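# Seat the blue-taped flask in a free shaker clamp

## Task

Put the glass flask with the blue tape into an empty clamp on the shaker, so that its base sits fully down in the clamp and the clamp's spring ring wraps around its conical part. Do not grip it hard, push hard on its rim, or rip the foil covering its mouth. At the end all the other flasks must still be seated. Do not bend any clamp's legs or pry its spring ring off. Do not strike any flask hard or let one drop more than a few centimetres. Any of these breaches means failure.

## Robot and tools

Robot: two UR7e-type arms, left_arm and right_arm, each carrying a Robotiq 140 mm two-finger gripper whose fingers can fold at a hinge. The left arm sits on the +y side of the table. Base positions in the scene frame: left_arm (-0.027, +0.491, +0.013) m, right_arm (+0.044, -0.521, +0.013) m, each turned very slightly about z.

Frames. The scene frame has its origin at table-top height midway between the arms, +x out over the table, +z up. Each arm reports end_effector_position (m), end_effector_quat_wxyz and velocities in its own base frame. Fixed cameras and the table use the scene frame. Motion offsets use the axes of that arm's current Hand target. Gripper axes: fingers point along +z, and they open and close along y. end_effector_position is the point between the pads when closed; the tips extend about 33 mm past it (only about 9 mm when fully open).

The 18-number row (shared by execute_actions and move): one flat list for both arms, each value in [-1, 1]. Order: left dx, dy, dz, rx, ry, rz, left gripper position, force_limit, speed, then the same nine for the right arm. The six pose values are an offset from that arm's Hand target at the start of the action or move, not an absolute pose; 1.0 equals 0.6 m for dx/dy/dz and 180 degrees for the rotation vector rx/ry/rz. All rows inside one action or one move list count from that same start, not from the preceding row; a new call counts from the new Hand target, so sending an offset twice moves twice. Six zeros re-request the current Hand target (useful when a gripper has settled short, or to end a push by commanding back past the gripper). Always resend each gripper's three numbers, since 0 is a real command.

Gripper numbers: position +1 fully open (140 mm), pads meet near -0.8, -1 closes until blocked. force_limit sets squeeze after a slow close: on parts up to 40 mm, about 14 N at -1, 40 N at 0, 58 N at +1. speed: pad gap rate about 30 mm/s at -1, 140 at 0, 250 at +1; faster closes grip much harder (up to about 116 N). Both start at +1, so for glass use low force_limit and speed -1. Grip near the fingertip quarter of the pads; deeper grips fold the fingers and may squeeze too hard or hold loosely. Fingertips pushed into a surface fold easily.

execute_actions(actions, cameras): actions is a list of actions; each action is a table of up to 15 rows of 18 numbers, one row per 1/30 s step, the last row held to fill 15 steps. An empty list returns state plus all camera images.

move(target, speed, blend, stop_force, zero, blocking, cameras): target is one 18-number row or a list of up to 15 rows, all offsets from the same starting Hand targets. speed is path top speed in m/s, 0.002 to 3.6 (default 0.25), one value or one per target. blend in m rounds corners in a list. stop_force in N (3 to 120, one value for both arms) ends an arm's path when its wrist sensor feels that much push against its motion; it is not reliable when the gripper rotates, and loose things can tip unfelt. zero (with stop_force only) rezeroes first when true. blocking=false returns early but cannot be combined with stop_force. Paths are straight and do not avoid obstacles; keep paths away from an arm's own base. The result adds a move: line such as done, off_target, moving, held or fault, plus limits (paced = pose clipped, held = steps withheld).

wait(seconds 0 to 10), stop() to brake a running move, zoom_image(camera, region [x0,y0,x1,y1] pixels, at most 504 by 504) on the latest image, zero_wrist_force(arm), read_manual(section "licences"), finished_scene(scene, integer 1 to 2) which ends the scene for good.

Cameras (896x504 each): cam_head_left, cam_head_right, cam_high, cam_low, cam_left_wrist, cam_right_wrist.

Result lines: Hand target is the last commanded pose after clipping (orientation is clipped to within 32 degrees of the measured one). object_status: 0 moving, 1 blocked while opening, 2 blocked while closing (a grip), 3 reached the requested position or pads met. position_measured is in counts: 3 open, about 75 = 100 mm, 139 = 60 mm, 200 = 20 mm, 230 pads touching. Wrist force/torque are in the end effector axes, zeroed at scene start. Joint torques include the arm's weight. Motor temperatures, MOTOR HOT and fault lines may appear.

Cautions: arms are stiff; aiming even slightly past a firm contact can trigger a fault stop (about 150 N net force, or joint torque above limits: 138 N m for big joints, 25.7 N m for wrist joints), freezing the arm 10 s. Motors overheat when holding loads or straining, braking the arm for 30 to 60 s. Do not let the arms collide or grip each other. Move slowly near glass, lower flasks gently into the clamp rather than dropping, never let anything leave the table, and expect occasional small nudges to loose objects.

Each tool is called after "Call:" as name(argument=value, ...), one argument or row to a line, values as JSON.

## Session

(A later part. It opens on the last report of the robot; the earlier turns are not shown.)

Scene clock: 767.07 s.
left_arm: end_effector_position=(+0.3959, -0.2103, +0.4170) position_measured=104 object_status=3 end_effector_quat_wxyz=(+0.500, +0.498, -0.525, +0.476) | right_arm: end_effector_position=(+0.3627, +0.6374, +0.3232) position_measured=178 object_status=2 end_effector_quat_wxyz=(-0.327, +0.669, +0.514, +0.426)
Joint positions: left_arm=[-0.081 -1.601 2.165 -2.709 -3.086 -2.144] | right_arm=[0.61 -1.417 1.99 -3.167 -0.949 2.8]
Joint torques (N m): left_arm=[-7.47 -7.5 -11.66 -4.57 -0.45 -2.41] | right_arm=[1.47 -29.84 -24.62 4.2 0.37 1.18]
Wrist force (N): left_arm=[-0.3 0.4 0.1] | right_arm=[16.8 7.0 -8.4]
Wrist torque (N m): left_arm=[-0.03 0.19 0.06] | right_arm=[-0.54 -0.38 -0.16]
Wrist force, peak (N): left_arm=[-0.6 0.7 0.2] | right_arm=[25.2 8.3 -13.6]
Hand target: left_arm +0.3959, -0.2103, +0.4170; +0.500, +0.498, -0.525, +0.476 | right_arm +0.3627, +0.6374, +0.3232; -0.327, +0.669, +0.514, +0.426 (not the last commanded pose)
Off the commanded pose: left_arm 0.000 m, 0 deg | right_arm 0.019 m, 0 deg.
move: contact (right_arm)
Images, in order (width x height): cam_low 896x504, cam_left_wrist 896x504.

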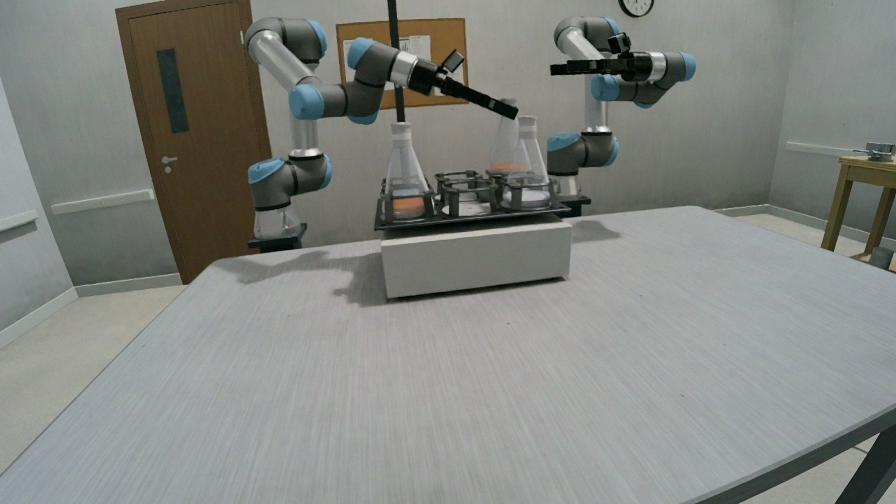

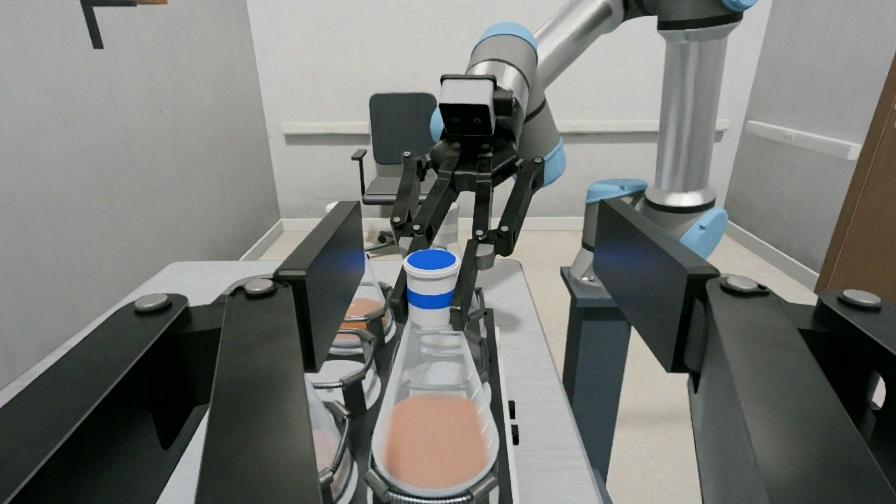

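Call:
move(
  target=[
    [0,0,0,0,0,0,0.2,-1,-1,0,0.005,0,0,0,0,-1,-1,-1],
    [0,0,0,0,0,0,0.2,-1,-1,-0.053,0.005,0.0247,0,0,0,-1,-1,-1],
  ],
  speed=0.01,
  stop_force=60,
  zero=false,
  cameras=["cam_left_wrist","cam_low"],
)

Call:
zoom_image(
  camera="cam_left_wrist",
  region=[330, 230, 550, 504],
)

Call:
zoom_image(
  camera="cam_low",
  region=[370, 60, 580, 240],
)

Scene clock: 786.10 s.
left_arm: end_effector_position=(+0.3959, -0.2103, +0.4170) position_measured=104 object_status=3 end_effector_quat_wxyz=(+0.500, +0.498, -0.525, +0.476) | right_arm: end_effector_position=(+0.3672, +0.6376, +0.3134) position_measured=178 object_status=2 end_effector_quat_wxyz=(-0.325, +0.643, +0.513, +0.467)
Joint positions: left_arm=[-0.081 -1.601 2.165 -2.709 -3.086 -2.144] | right_arm=[0.605 -1.363 2.036 -3.364 -0.944 2.799]
Joint torques (N m): left_arm=[-7.96 -6.52 -12.35 -4.82 -0.05 -2.38] | right_arm=[-22.34 -11.01 6.43 7.34 -6.59 -0.63]
Wrist force (N): left_arm=[-0.4 0.3 0.1] | right_arm=[48.1 -17.7 -8.9]
Wrist torque (N m): left_arm=[-0.05 0.22 0.06] | right_arm=[1.01 -0.53 1.72]
Wrist force, peak (N): left_arm=[-0.9 0.3 0.1] | right_arm=[48.6 -17.7 -9.1]
Hand target: left_arm +0.3959, -0.2103, +0.4170; +0.500, +0.498, -0.525, +0.476 | right_arm +0.3656, +0.6365, +0.2882; -0.327, +0.669, +0.514, +0.426
Off the commanded pose: left_arm 0.000 m, 0 deg | right_arm 0.025 m, 6 deg.
move: off_target (right_arm)
Images, in order (width x height): cam_low 896x504, cam_left_wrist 896x504.

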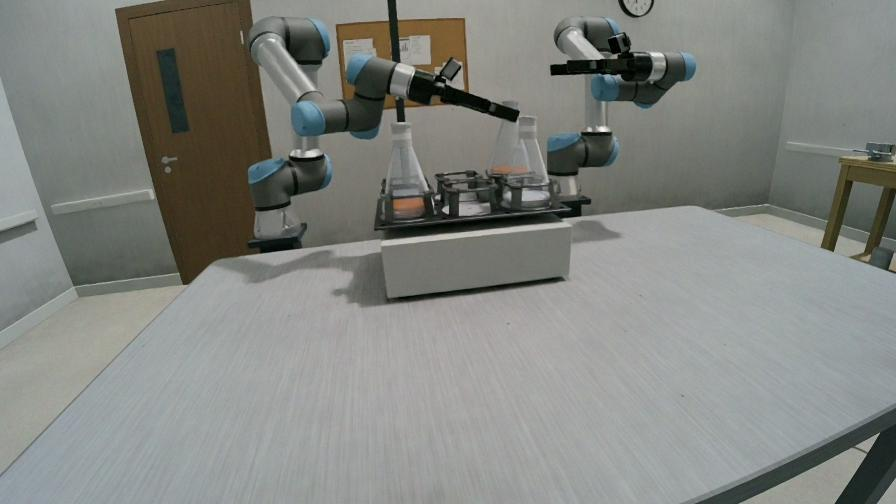

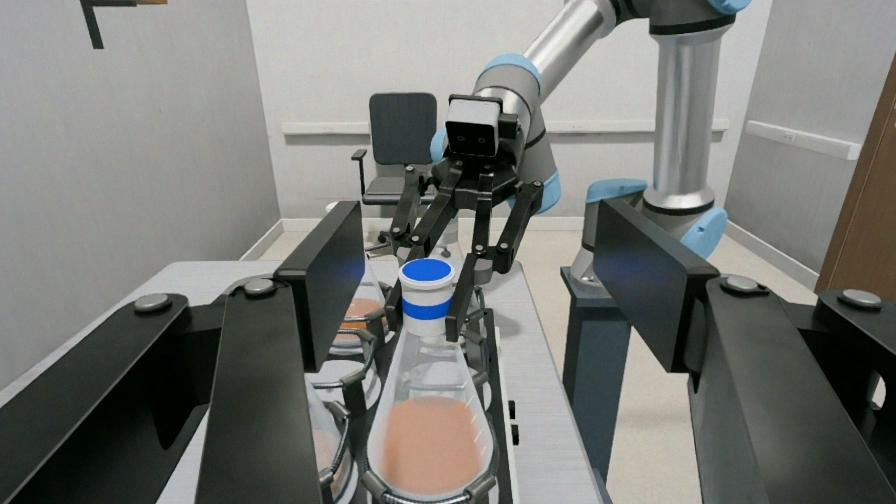

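Scaled by 1.839 from the camera's 896x504 image, which has a finer 1280x720 frame.

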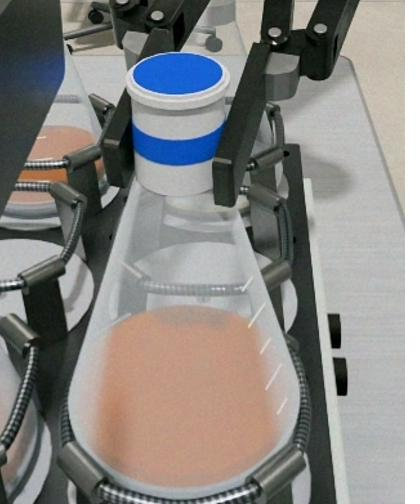

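Scaled by 2.400 from the camera's 896x504 image, which has a finer 1280x720 frame.

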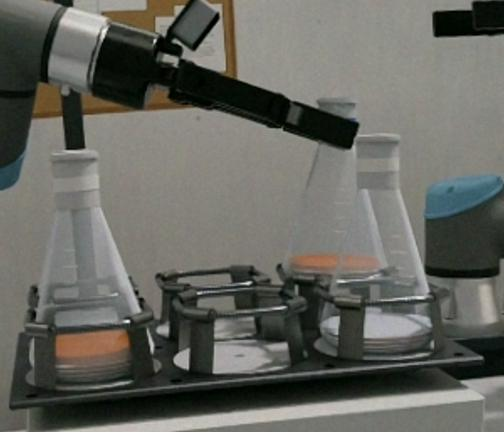

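Call:
execute_actions(
  actions=[],
  cameras=["cam_left_wrist","cam_low","cam_head_left"],
)

Scene clock: 823.63 s.
left_arm: end_effector_position=(+0.3959, -0.2103, +0.4170) position_measured=104 object_status=3 end_effector_quat_wxyz=(+0.500, +0.498, -0.525, +0.476) | right_arm: end_effector_position=(+0.3672, +0.6376, +0.3135) position_measured=178 object_status=2 end_effector_quat_wxyz=(-0.325, +0.643, +0.513, +0.467)
Joint positions: left_arm=[-0.081 -1.601 2.165 -2.709 -3.086 -2.144] | right_arm=[0.605 -1.363 2.036 -3.364 -0.944 2.799]
Joint velocities: within noise
Joint torques (N m): left_arm=[-8.04 -7.01 -12.03 -4.98 -0.28 -2.52] | right_arm=[-21.47 -14.79 -14.35 7.63 -7.08 -3.87]
Motor temperatures (°C): left_arm=[29 33 28 35 40 38] | right_arm=[29 26 28 35 33 39]
Wrist force (N): left_arm=[-0.5 0.3 0.0] | right_arm=[46.2 -17.5 -7.8]
Wrist torque (N m): left_arm=[-0.06 0.21 0.06] | right_arm=[1.01 -0.55 1.72]
Wrist force, peak (N): left_arm=[-0.7 0.5 0.1] | right_arm=[48.6 -17.5 -9.1]
Hand target: left_arm +0.3959, -0.2103, +0.4170; +0.500, +0.498, -0.525, +0.476 | right_arm +0.3656, +0.6365, +0.2882; -0.327, +0.669, +0.514, +0.426
Tool commands: left_gripper/position=+0.2 left_gripper/force_limit=-1.0 left_gripper/speed=-1.0 right_gripper/position=-1.0 right_gripper/force_limit=-1.0 right_gripper/speed=-1.0
Off the commanded pose: left_arm 0.000 m, 0 deg | right_arm 0.025 m, 6 deg.
Images, in order (width x height): cam_head_left 896x504, cam_low 896x504, cam_left_wrist 896x504.

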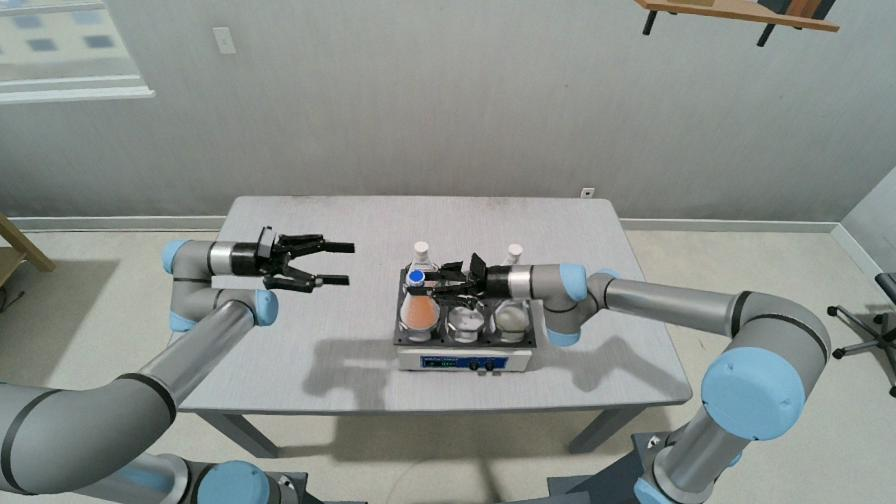

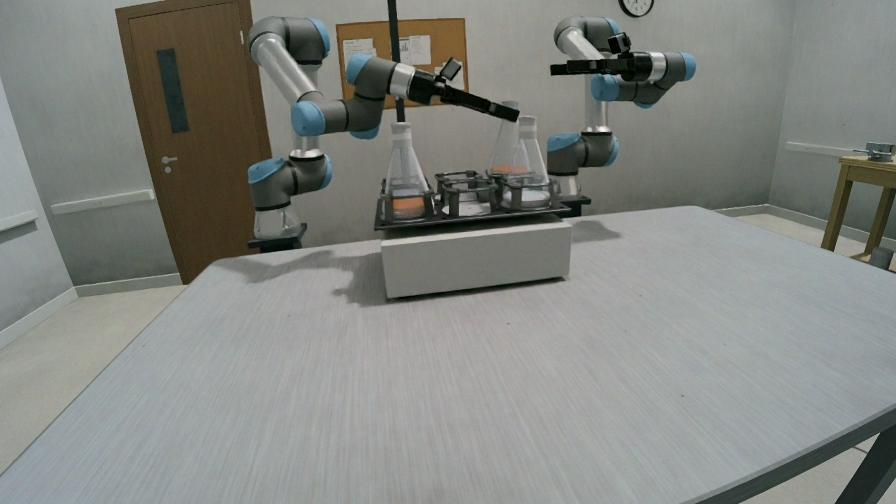

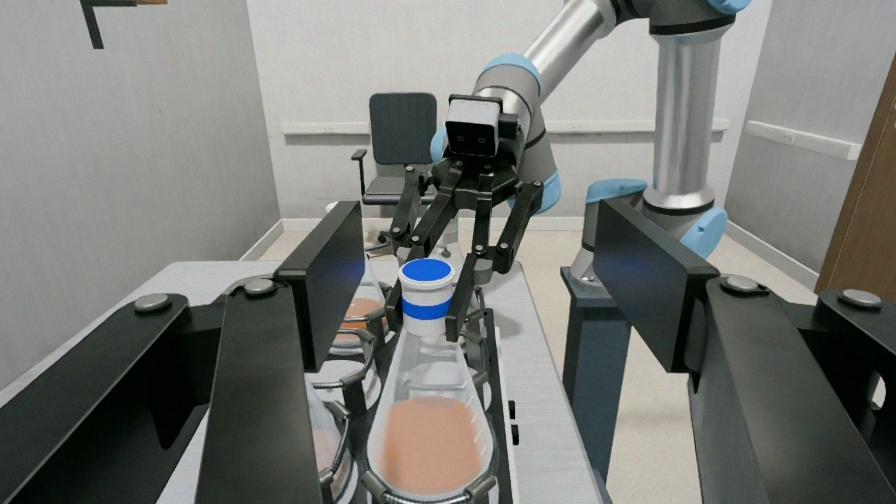

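Call:
zoom_image(
  camera="cam_left_wrist",
  region=[300, 240, 560, 504],
)

Call:
zoom_image(
  camera="cam_head_left",
  region=[370, 230, 560, 380],
)

Call:
zoom_image(
  camera="cam_low",
  region=[360, 80, 600, 240],
)

Scaled by 1.909 from the camera's 896x504 image, which has a finer 1280x720 frame.

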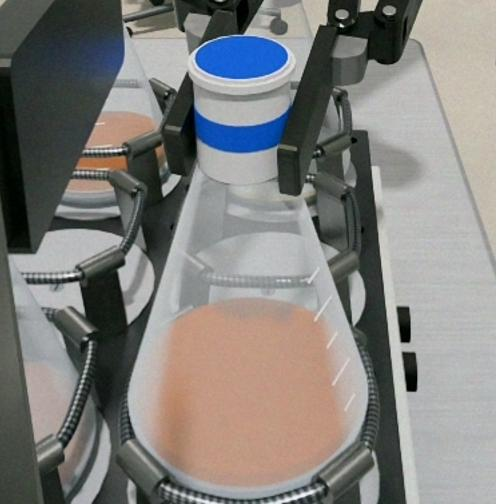

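Scaled by 2.653 from the camera's 896x504 image, which has a finer 1280x720 frame.

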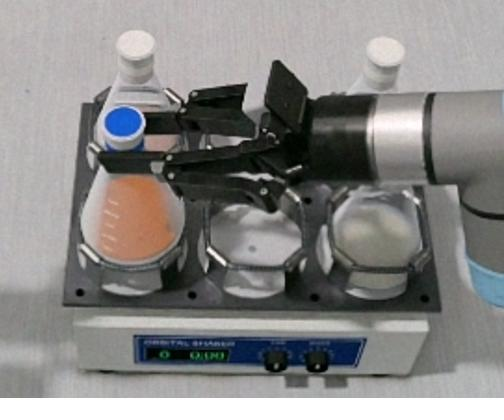

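Scaled by 2.100 from the camera's 896x504 image, which has a finer 1280x720 frame.

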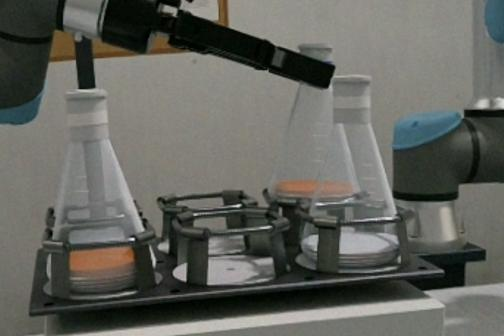

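Call:
move(
  target=[
    [0,0,0,0,0,0,0.2,-1,-1,0.0022,0.0193,0.0047,0,0,0,-1,-1,-1],
    [0,0,0,0,0,0,0.2,-1,-1,0.0082,-0.0052,0.0175,0,0,0,-1,-1,-1],
    [0,0,0,0,0,0,0.2,-1,-1,-0.0022,-0.0193,-0.0047,0,0,0,-1,-1,-1],
    [0,0,0,0,0,0,0.2,-1,-1,-0.0082,0.0052,-0.0175,0,0,0,-1,-1,-1],
    [0,0,0,0,0,0,0.2,-1,-1,0,0,0,0,0,0,-1,-1,-1],
  ],
  speed=0.03,
)

Scene clock: 847.53 s.
left_arm: end_effector_position=(+0.3959, -0.2103, +0.4170) position_measured=104 object_status=3 end_effector_quat_wxyz=(+0.500, +0.498, -0.525, +0.476) | right_arm: end_effector_position=(+0.3657, +0.6367, +0.2882) position_measured=178 object_status=2 end_effector_quat_wxyz=(-0.327, +0.669, +0.513, +0.426)
Joint positions: left_arm=[-0.081 -1.601 2.165 -2.709 -3.086 -2.144] | right_arm=[0.605 -1.361 2.031 -3.262 -0.945 2.797]
Joint torques (N m): left_arm=[-6.31 -6.4 -11.16 -4.87 -0.24 -2.34] | right_arm=[-5.65 -43.98 -11.05 -4.77 4.17 -1.29]
Wrist force (N): left_arm=[-0.5 0.5 0.0] | right_arm=[-3.3 0.2 0.1]
Wrist torque (N m): left_arm=[-0.02 0.24 0.06] | right_arm=[-0.27 -0.06 -0.10]
Wrist force, peak (N): left_arm=[-0.8 0.4 0.2] | right_arm=[48.4 -17.1 -7.5]
Hand target: left_arm +0.3959, -0.2103, +0.4170; +0.500, +0.498, -0.525, +0.476 | right_arm +0.3656, +0.6365, +0.2882; -0.327, +0.669, +0.514, +0.426
Off the commanded pose: left_arm 0.000 m, 0 deg | right_arm 0.000 m, 0 deg.
move: done

Call:
move(
  target=[0,0,0,0,0,0,0.2,-1,-1,-0.0302,0,0.0141,0,0,0,-1,-1,-1],
  speed=0.01,
  stop_force=40,
  cameras=["cam_left_wrist","cam_low"],
)

Call:
zoom_image(
  camera="cam_left_wrist",
  region=[300, 240, 560, 504],
)

Call:
zoom_image(
  camera="cam_low",
  region=[360, 80, 600, 240],
)

Scene clock: 857.47 s.
left_arm: end_effector_position=(+0.3959, -0.2103, +0.4170) position_measured=104 object_status=3 end_effector_quat_wxyz=(+0.500, +0.498, -0.525, +0.476) | right_arm: end_effector_position=(+0.3657, +0.6366, +0.2821) position_measured=178 object_status=2 end_effector_quat_wxyz=(-0.327, +0.669, +0.514, +0.427)
Joint positions: left_arm=[-0.081 -1.601 2.165 -2.709 -3.086 -2.144] | right_arm=[0.605 -1.351 2.039 -3.282 -0.944 2.796]
Joint torques (N m): left_arm=[-6.41 -6.92 -12.13 -5 -0.19 -2.31] | right_arm=[4.96 -24.21 -16.37 7.15 -1.29 -1.21]
Wrist force (N): left_arm=[-0.6 0.1 0.0] | right_arm=[33.4 -0.2 -5.0]
Wrist torque (N m): left_arm=[-0.11 0.25 0.05] | right_arm=[-0.19 -0.33 0.10]
Wrist force, peak (N): left_arm=[-0.7 0.5 0.1] | right_arm=[40.5 0.4 -8.7]
Hand target: left_arm +0.3959, -0.2103, +0.4170; +0.500, +0.498, -0.525, +0.476 | right_arm +0.3656, +0.6366, +0.2818; -0.327, +0.669, +0.514, +0.427 (not the last commanded pose)
Off the commanded pose: left_arm 0.000 m, 0 deg | right_arm 0.014 m, 0 deg.
move: contact (right_arm)
Images, in order (width x height): cam_low 896x504, cam_left_wrist 896x504.

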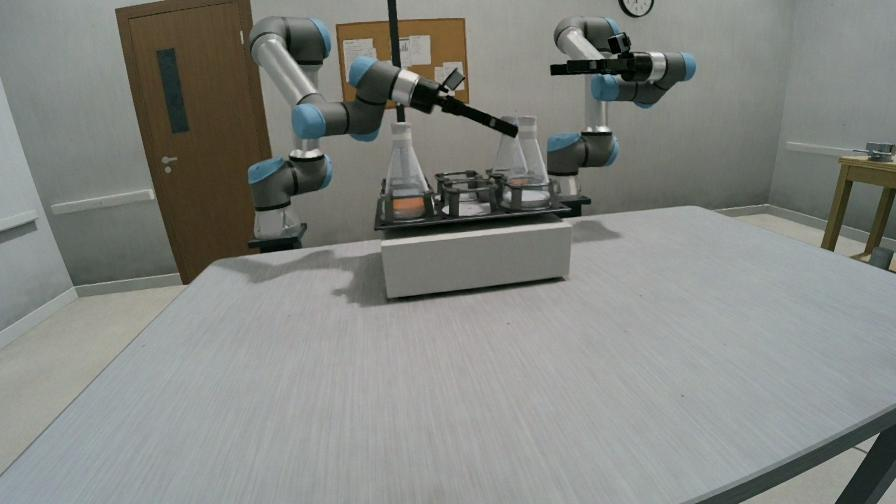

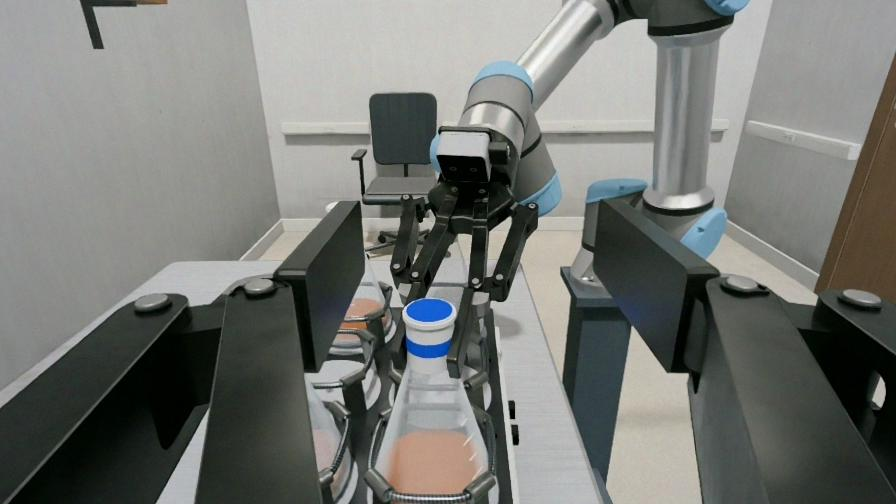

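Scaled by 1.909 from the camera's 896x504 image, which has a finer 1280x720 frame.

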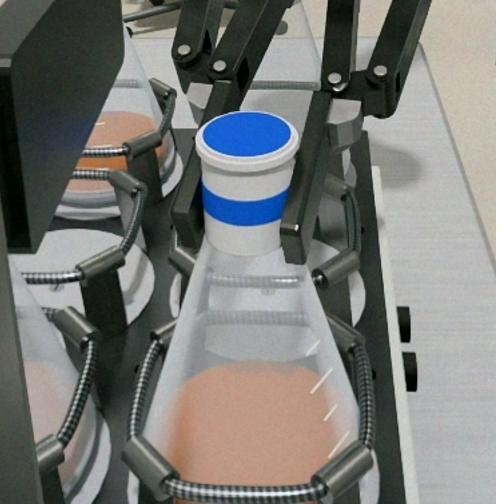

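Scaled by 2.100 from the camera's 896x504 image, which has a finer 1280x720 frame.

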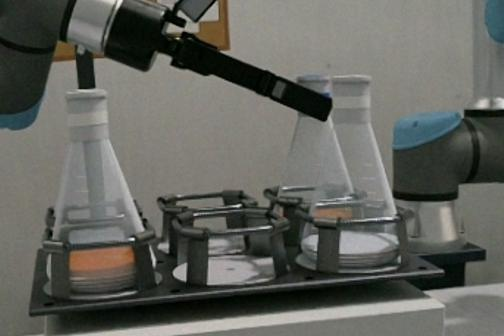

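Call:
move(
  target=[0,0,0,0,0,0,0.2,-1,-1,-0.0121,0,0.0056,0,0,0,-1,-1,-1],
  speed=0.008,
  stop_force=55,
  zero=false,
)

Scene clock: 865.67 s.
left_arm: end_effector_position=(+0.3959, -0.2103, +0.4170) position_measured=104 object_status=3 end_effector_quat_wxyz=(+0.500, +0.498, -0.525, +0.476) | right_arm: end_effector_position=(+0.3665, +0.6372, +0.2808) position_measured=178 object_status=2 end_effector_quat_wxyz=(-0.326, +0.662, +0.514, +0.438)
Joint positions: left_arm=[-0.081 -1.601 2.165 -2.709 -3.086 -2.144] | right_arm=[0.605 -1.337 2.048 -3.331 -0.944 2.797]
Joint torques (N m): left_arm=[-7.7 -6.71 -12.23 -4.95 -0.23 -2.18] | right_arm=[-9.88 -9.24 3.14 7.27 -3.77 0.9]
Wrist force (N): left_arm=[-0.6 0.4 0.2] | right_arm=[39.3 -10.4 -27.9]
Wrist torque (N m): left_arm=[-0.04 0.25 0.06] | right_arm=[0.63 -0.63 1.01]
Wrist force, peak (N): left_arm=[-0.8 0.5 0.4] | right_arm=[40.1 -10.4 -28.4]
Hand target: left_arm +0.3959, -0.2103, +0.4170; +0.500, +0.498, -0.525, +0.476 | right_arm +0.3656, +0.6366, +0.2738; -0.327, +0.669, +0.514, +0.427
Off the commanded pose: left_arm 0.000 m, 0 deg | right_arm 0.007 m, 2 deg.
move: off_target (right_arm)

Call:
move(
  target=[0,0,0,0,0,0,0.2,-1,-1,0.0151,0,-0.007,0,0,0,-1,-1,-1],
  speed=0.03,
)

Call:
wait(
  seconds=0.5,
)

Scene clock: 874.33 s.
left_arm: end_effector_position=(+0.3959, -0.2103, +0.4170) position_measured=104 object_status=3 end_effector_quat_wxyz=(+0.500, +0.498, -0.525, +0.476) | right_arm: end_effector_position=(+0.3657, +0.6365, +0.2837) position_measured=178 object_status=2 end_effector_quat_wxyz=(-0.327, +0.669, +0.514, +0.426) end_effector_velocity=(+0.000, +0.000, +0.002) end_effector_angular_velocity=(+0.004, -0.006, +0.000)
Joint positions: left_arm=[-0.081 -1.601 2.165 -2.709 -3.086 -2.144] | right_arm=[0.605 -1.354 2.037 -3.275 -0.945 2.796]
Joint velocities: left_arm=[within noise] | right_arm=[0 -0.001 0.002 -0.007 0 0]
Joint torques (N m): left_arm=[-8.46 -7.28 -11.96 -4.99 -0.06 -2.29] | right_arm=[-0.95 -21.32 -27.13 -5.31 -0.04 -2.05]
Wrist force (N): left_arm=[-0.5 0.4 0.0] | right_arm=[2.0 -0.3 0.3]
Wrist torque (N m): left_arm=[-0.03 0.25 0.06] | right_arm=[-0.27 0.01 0.08]
Wrist force, peak (N): left_arm=[-0.8 0.4 0.2] | right_arm=[40.1 -10.7 -28.4]
Hand target: left_arm +0.3959, -0.2103, +0.4170; +0.500, +0.498, -0.525, +0.476 | right_arm +0.3656, +0.6366, +0.2838; -0.327, +0.669, +0.514, +0.427
Off the commanded pose: left_arm 0.000 m, 0 deg | right_arm 0.000 m, 0 deg.
move: done

Scene clock: 874.83 s.
left_arm: end_effector_position=(+0.3959, -0.2103, +0.4170) position_measured=104 object_status=3 end_effector_quat_wxyz=(+0.500, +0.498, -0.525, +0.476) | right_arm: end_effector_position=(+0.3656, +0.6366, +0.2838) position_measured=178 object_status=2 end_effector_quat_wxyz=(-0.327, +0.669, +0.514, +0.427)
Joint positions: left_arm=[-0.081 -1.601 2.165 -2.709 -3.086 -2.144] | right_arm=[0.605 -1.354 2.037 -3.276 -0.945 2.796]
Joint torques (N m): left_arm=[-7.63 -7.84 -14.16 -4.96 -0.33 -2.25] | right_arm=[5.22 -17.69 -33.52 -6.02 3.63 -1.59]
Wrist force (N): left_arm=[-0.5 0.3 0.2] | right_arm=[-3.5 -0.8 0.9]
Wrist torque (N m): left_arm=[-0.06 0.21 0.06] | right_arm=[-0.24 0.06 0.16]
Wrist force, peak (N): left_arm=[-0.6 0.5 0.0] | right_arm=[-4.3 -0.8 1.2]
Hand target: left_arm +0.3959, -0.2103, +0.4170; +0.500, +0.498, -0.525, +0.476 | right_arm +0.3656, +0.6366, +0.2838; -0.327, +0.669, +0.514, +0.427
Tool commands: left_gripper/position=+0.2 left_gripper/force_limit=-1.0 left_gripper/speed=-1.0 right_gripper/position=-1.0 right_gripper/force_limit=-1.0 right_gripper/speed=-1.0
Off the commanded pose: left_arm 0.000 m, 0 deg | right_arm 0.000 m, 0 deg.
wait: 0.50 s; at rest by 0.17 s

Call:
execute_actions(
  actions=[
    [[0,0,0,0,0,0,0.2,-1,-1,0,0,0,0,0,0,-0.1,-1,-1]],
    [[0,0,0,0,0,0,0.2,-1,-1,0,0,0,0,0,0,-0.1,-1,-1]],
  ],
  cameras=["cam_left_wrist"],
)

Call:
move(
  target=[0,0,0,0,0,0,0.2,-1,-1,0,0,-0.3,0,0,0,-0.1,-1,-1],
  speed=0.15,
  cameras=["cam_left_wrist","cam_low","cam_head_left"],
)

Call:
zoom_image(
  camera="cam_left_wrist",
  region=[250, 240, 560, 504],
)

Call:
zoom_image(
  camera="cam_low",
  region=[360, 80, 600, 240],
)

Call:
zoom_image(
  camera="cam_head_left",
  region=[370, 230, 560, 380],
)

Scene clock: 890.33 s.
left_arm: end_effector_position=(+0.3959, -0.2103, +0.4170) position_measured=104 object_status=3 end_effector_quat_wxyz=(+0.500, +0.498, -0.525, +0.476) | right_arm: end_effector_position=(+0.3656, +0.6366, +0.2838) position_measured=141 object_status=3 end_effector_quat_wxyz=(-0.327, +0.669, +0.514, +0.427)
Joint positions: left_arm=[-0.081 -1.601 2.165 -2.709 -3.086 -2.144] | right_arm=[0.605 -1.354 2.037 -3.276 -0.944 2.796]
Joint torques (N m): left_arm=[-6.93 -6.8 -13.83 -4.99 -0.14 -2.14] | right_arm=[6.12 -16.98 -25.38 -4.86 2.28 -0.31]
Wrist force (N): left_arm=[-0.6 0.5 0.0] | right_arm=[-0.3 -0.8 -0.4]
Wrist torque (N m): left_arm=[-0.02 0.22 0.06] | right_arm=[-0.21 0.00 0.17]
Wrist force, peak (N): left_arm=[-0.9 0.3 0.1] | right_arm=[-3.9 -0.9 1.1]
Hand target: left_arm +0.3959, -0.2103, +0.4170; +0.500, +0.498, -0.525, +0.476 | right_arm +0.3656, +0.6366, +0.2838; -0.327, +0.669, +0.514, +0.427
Off the commanded pose: left_arm 0.000 m, 0 deg | right_arm 0.000 m, 0 deg.
Images, in order (width x height): cam_left_wrist 896x504.

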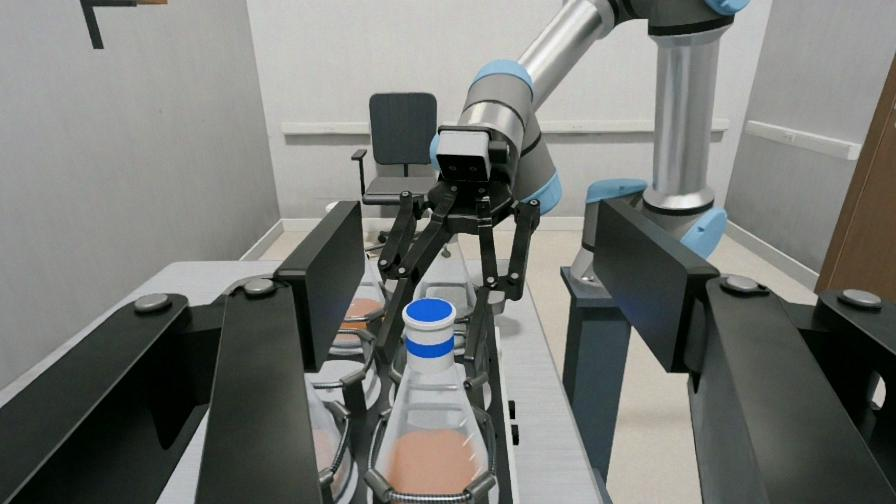

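Scene clock: 892.03 s.
left_arm: end_effector_position=(+0.3959, -0.2103, +0.4170) position_measured=104 object_status=3 end_effector_quat_wxyz=(+0.500, +0.498, -0.525, +0.476) | right_arm: end_effector_position=(+0.3233, +0.4791, +0.3598) position_measured=141 object_status=3 end_effector_quat_wxyz=(-0.327, +0.669, +0.514, +0.427)
Joint positions: left_arm=[-0.081 -1.601 2.165 -2.709 -3.086 -2.144] | right_arm=[0.267 -1.894 2.28 -2.782 -0.673 2.516]
Joint torques (N m): left_arm=[-7.95 -7.35 -13.16 -4.77 -0.1 -1.98] | right_arm=[-6.46 -16.05 -38.19 -1.47 -0.64 0.73]
Wrist force (N): left_arm=[-0.4 0.4 0.0] | right_arm=[0.2 -0.8 -0.3]
Wrist torque (N m): left_arm=[-0.04 0.21 0.06] | right_arm=[-0.24 -0.09 0.03]
Wrist force, peak (N): left_arm=[-0.6 0.5 0.4] | right_arm=[0.4 -1.0 -2.1]
Hand target: left_arm +0.3959, -0.2103, +0.4170; +0.500, +0.498, -0.525, +0.476 | right_arm +0.3233, +0.4790, +0.3599; -0.327, +0.669, +0.514, +0.427
Off the commanded pose: left_arm 0.000 m, 0 deg | right_arm 0.000 m, 0 deg.
move: done
Images, in order (width x height): cam_head_left 896x504, cam_low 896x504, cam_left_wrist 896x504.

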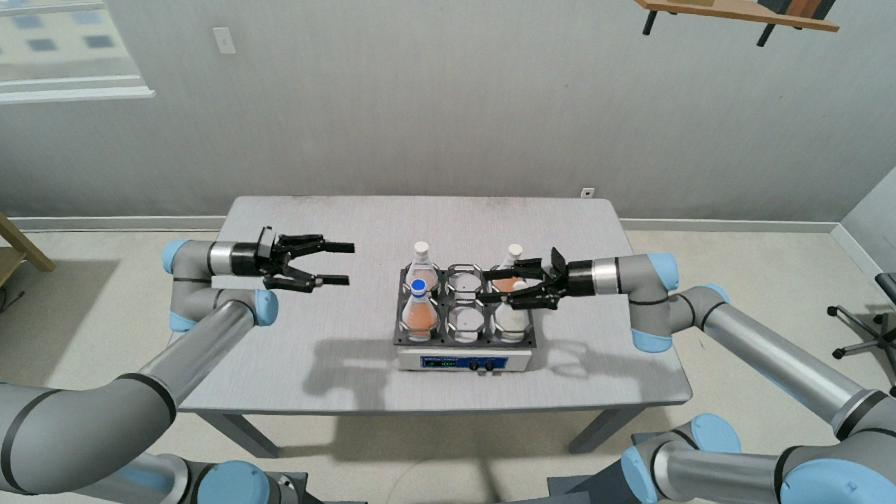

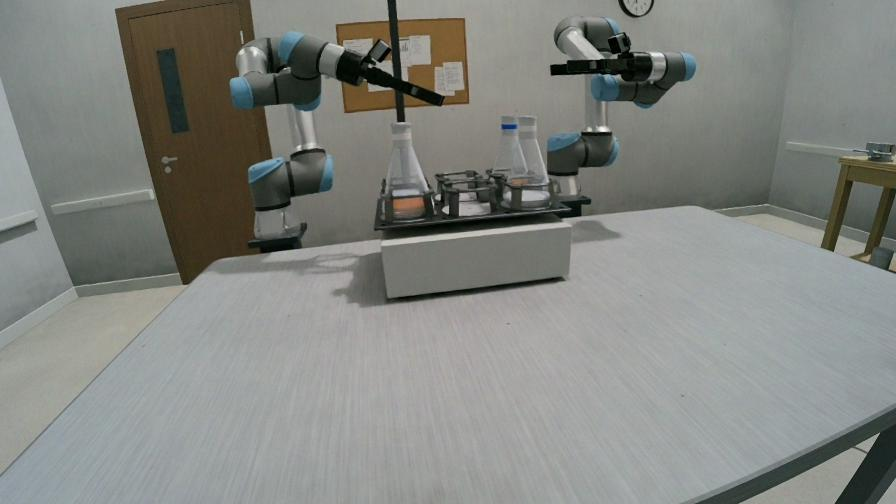

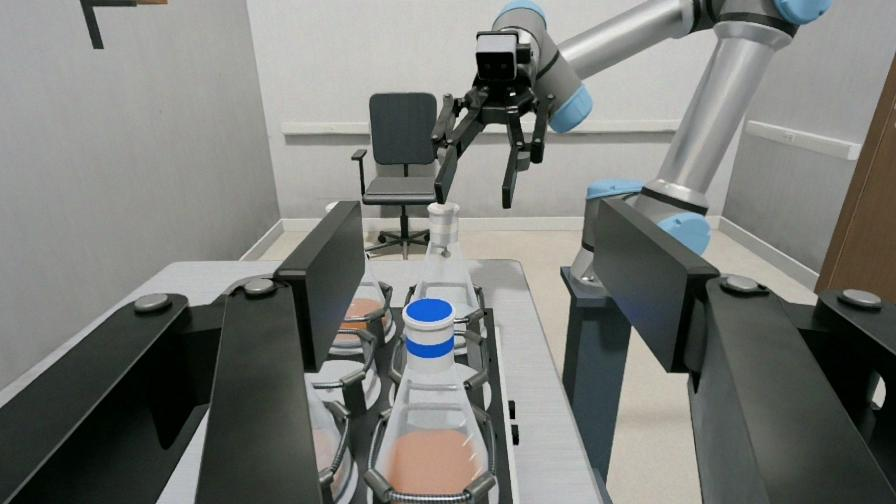

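Scaled by 1.626 from the camera's 896x504 image, which has a finer 1280x720 frame.

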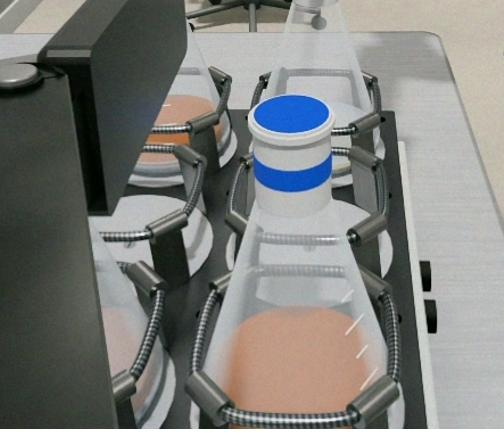

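Scaled by 2.100 from the camera's 896x504 image, which has a finer 1280x720 frame.

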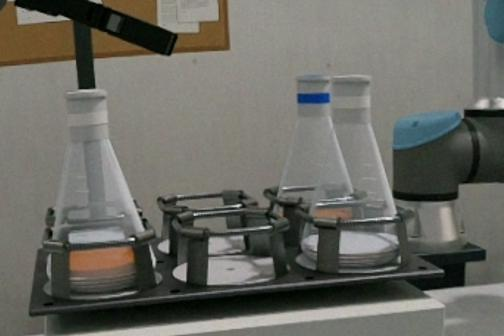

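Scaled by 2.653 from the camera's 896x504 image, which has a finer 1280x720 frame.

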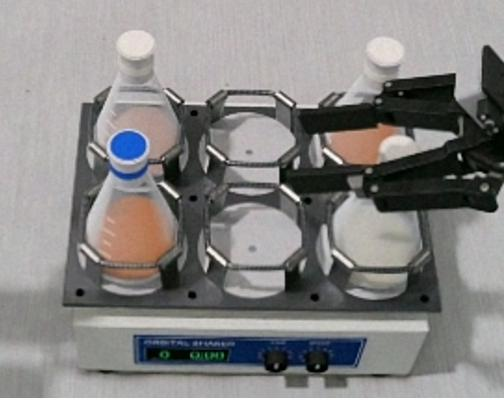

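Call:
finished_scene(
  scene=2,
)

The scene is finished: the task was done.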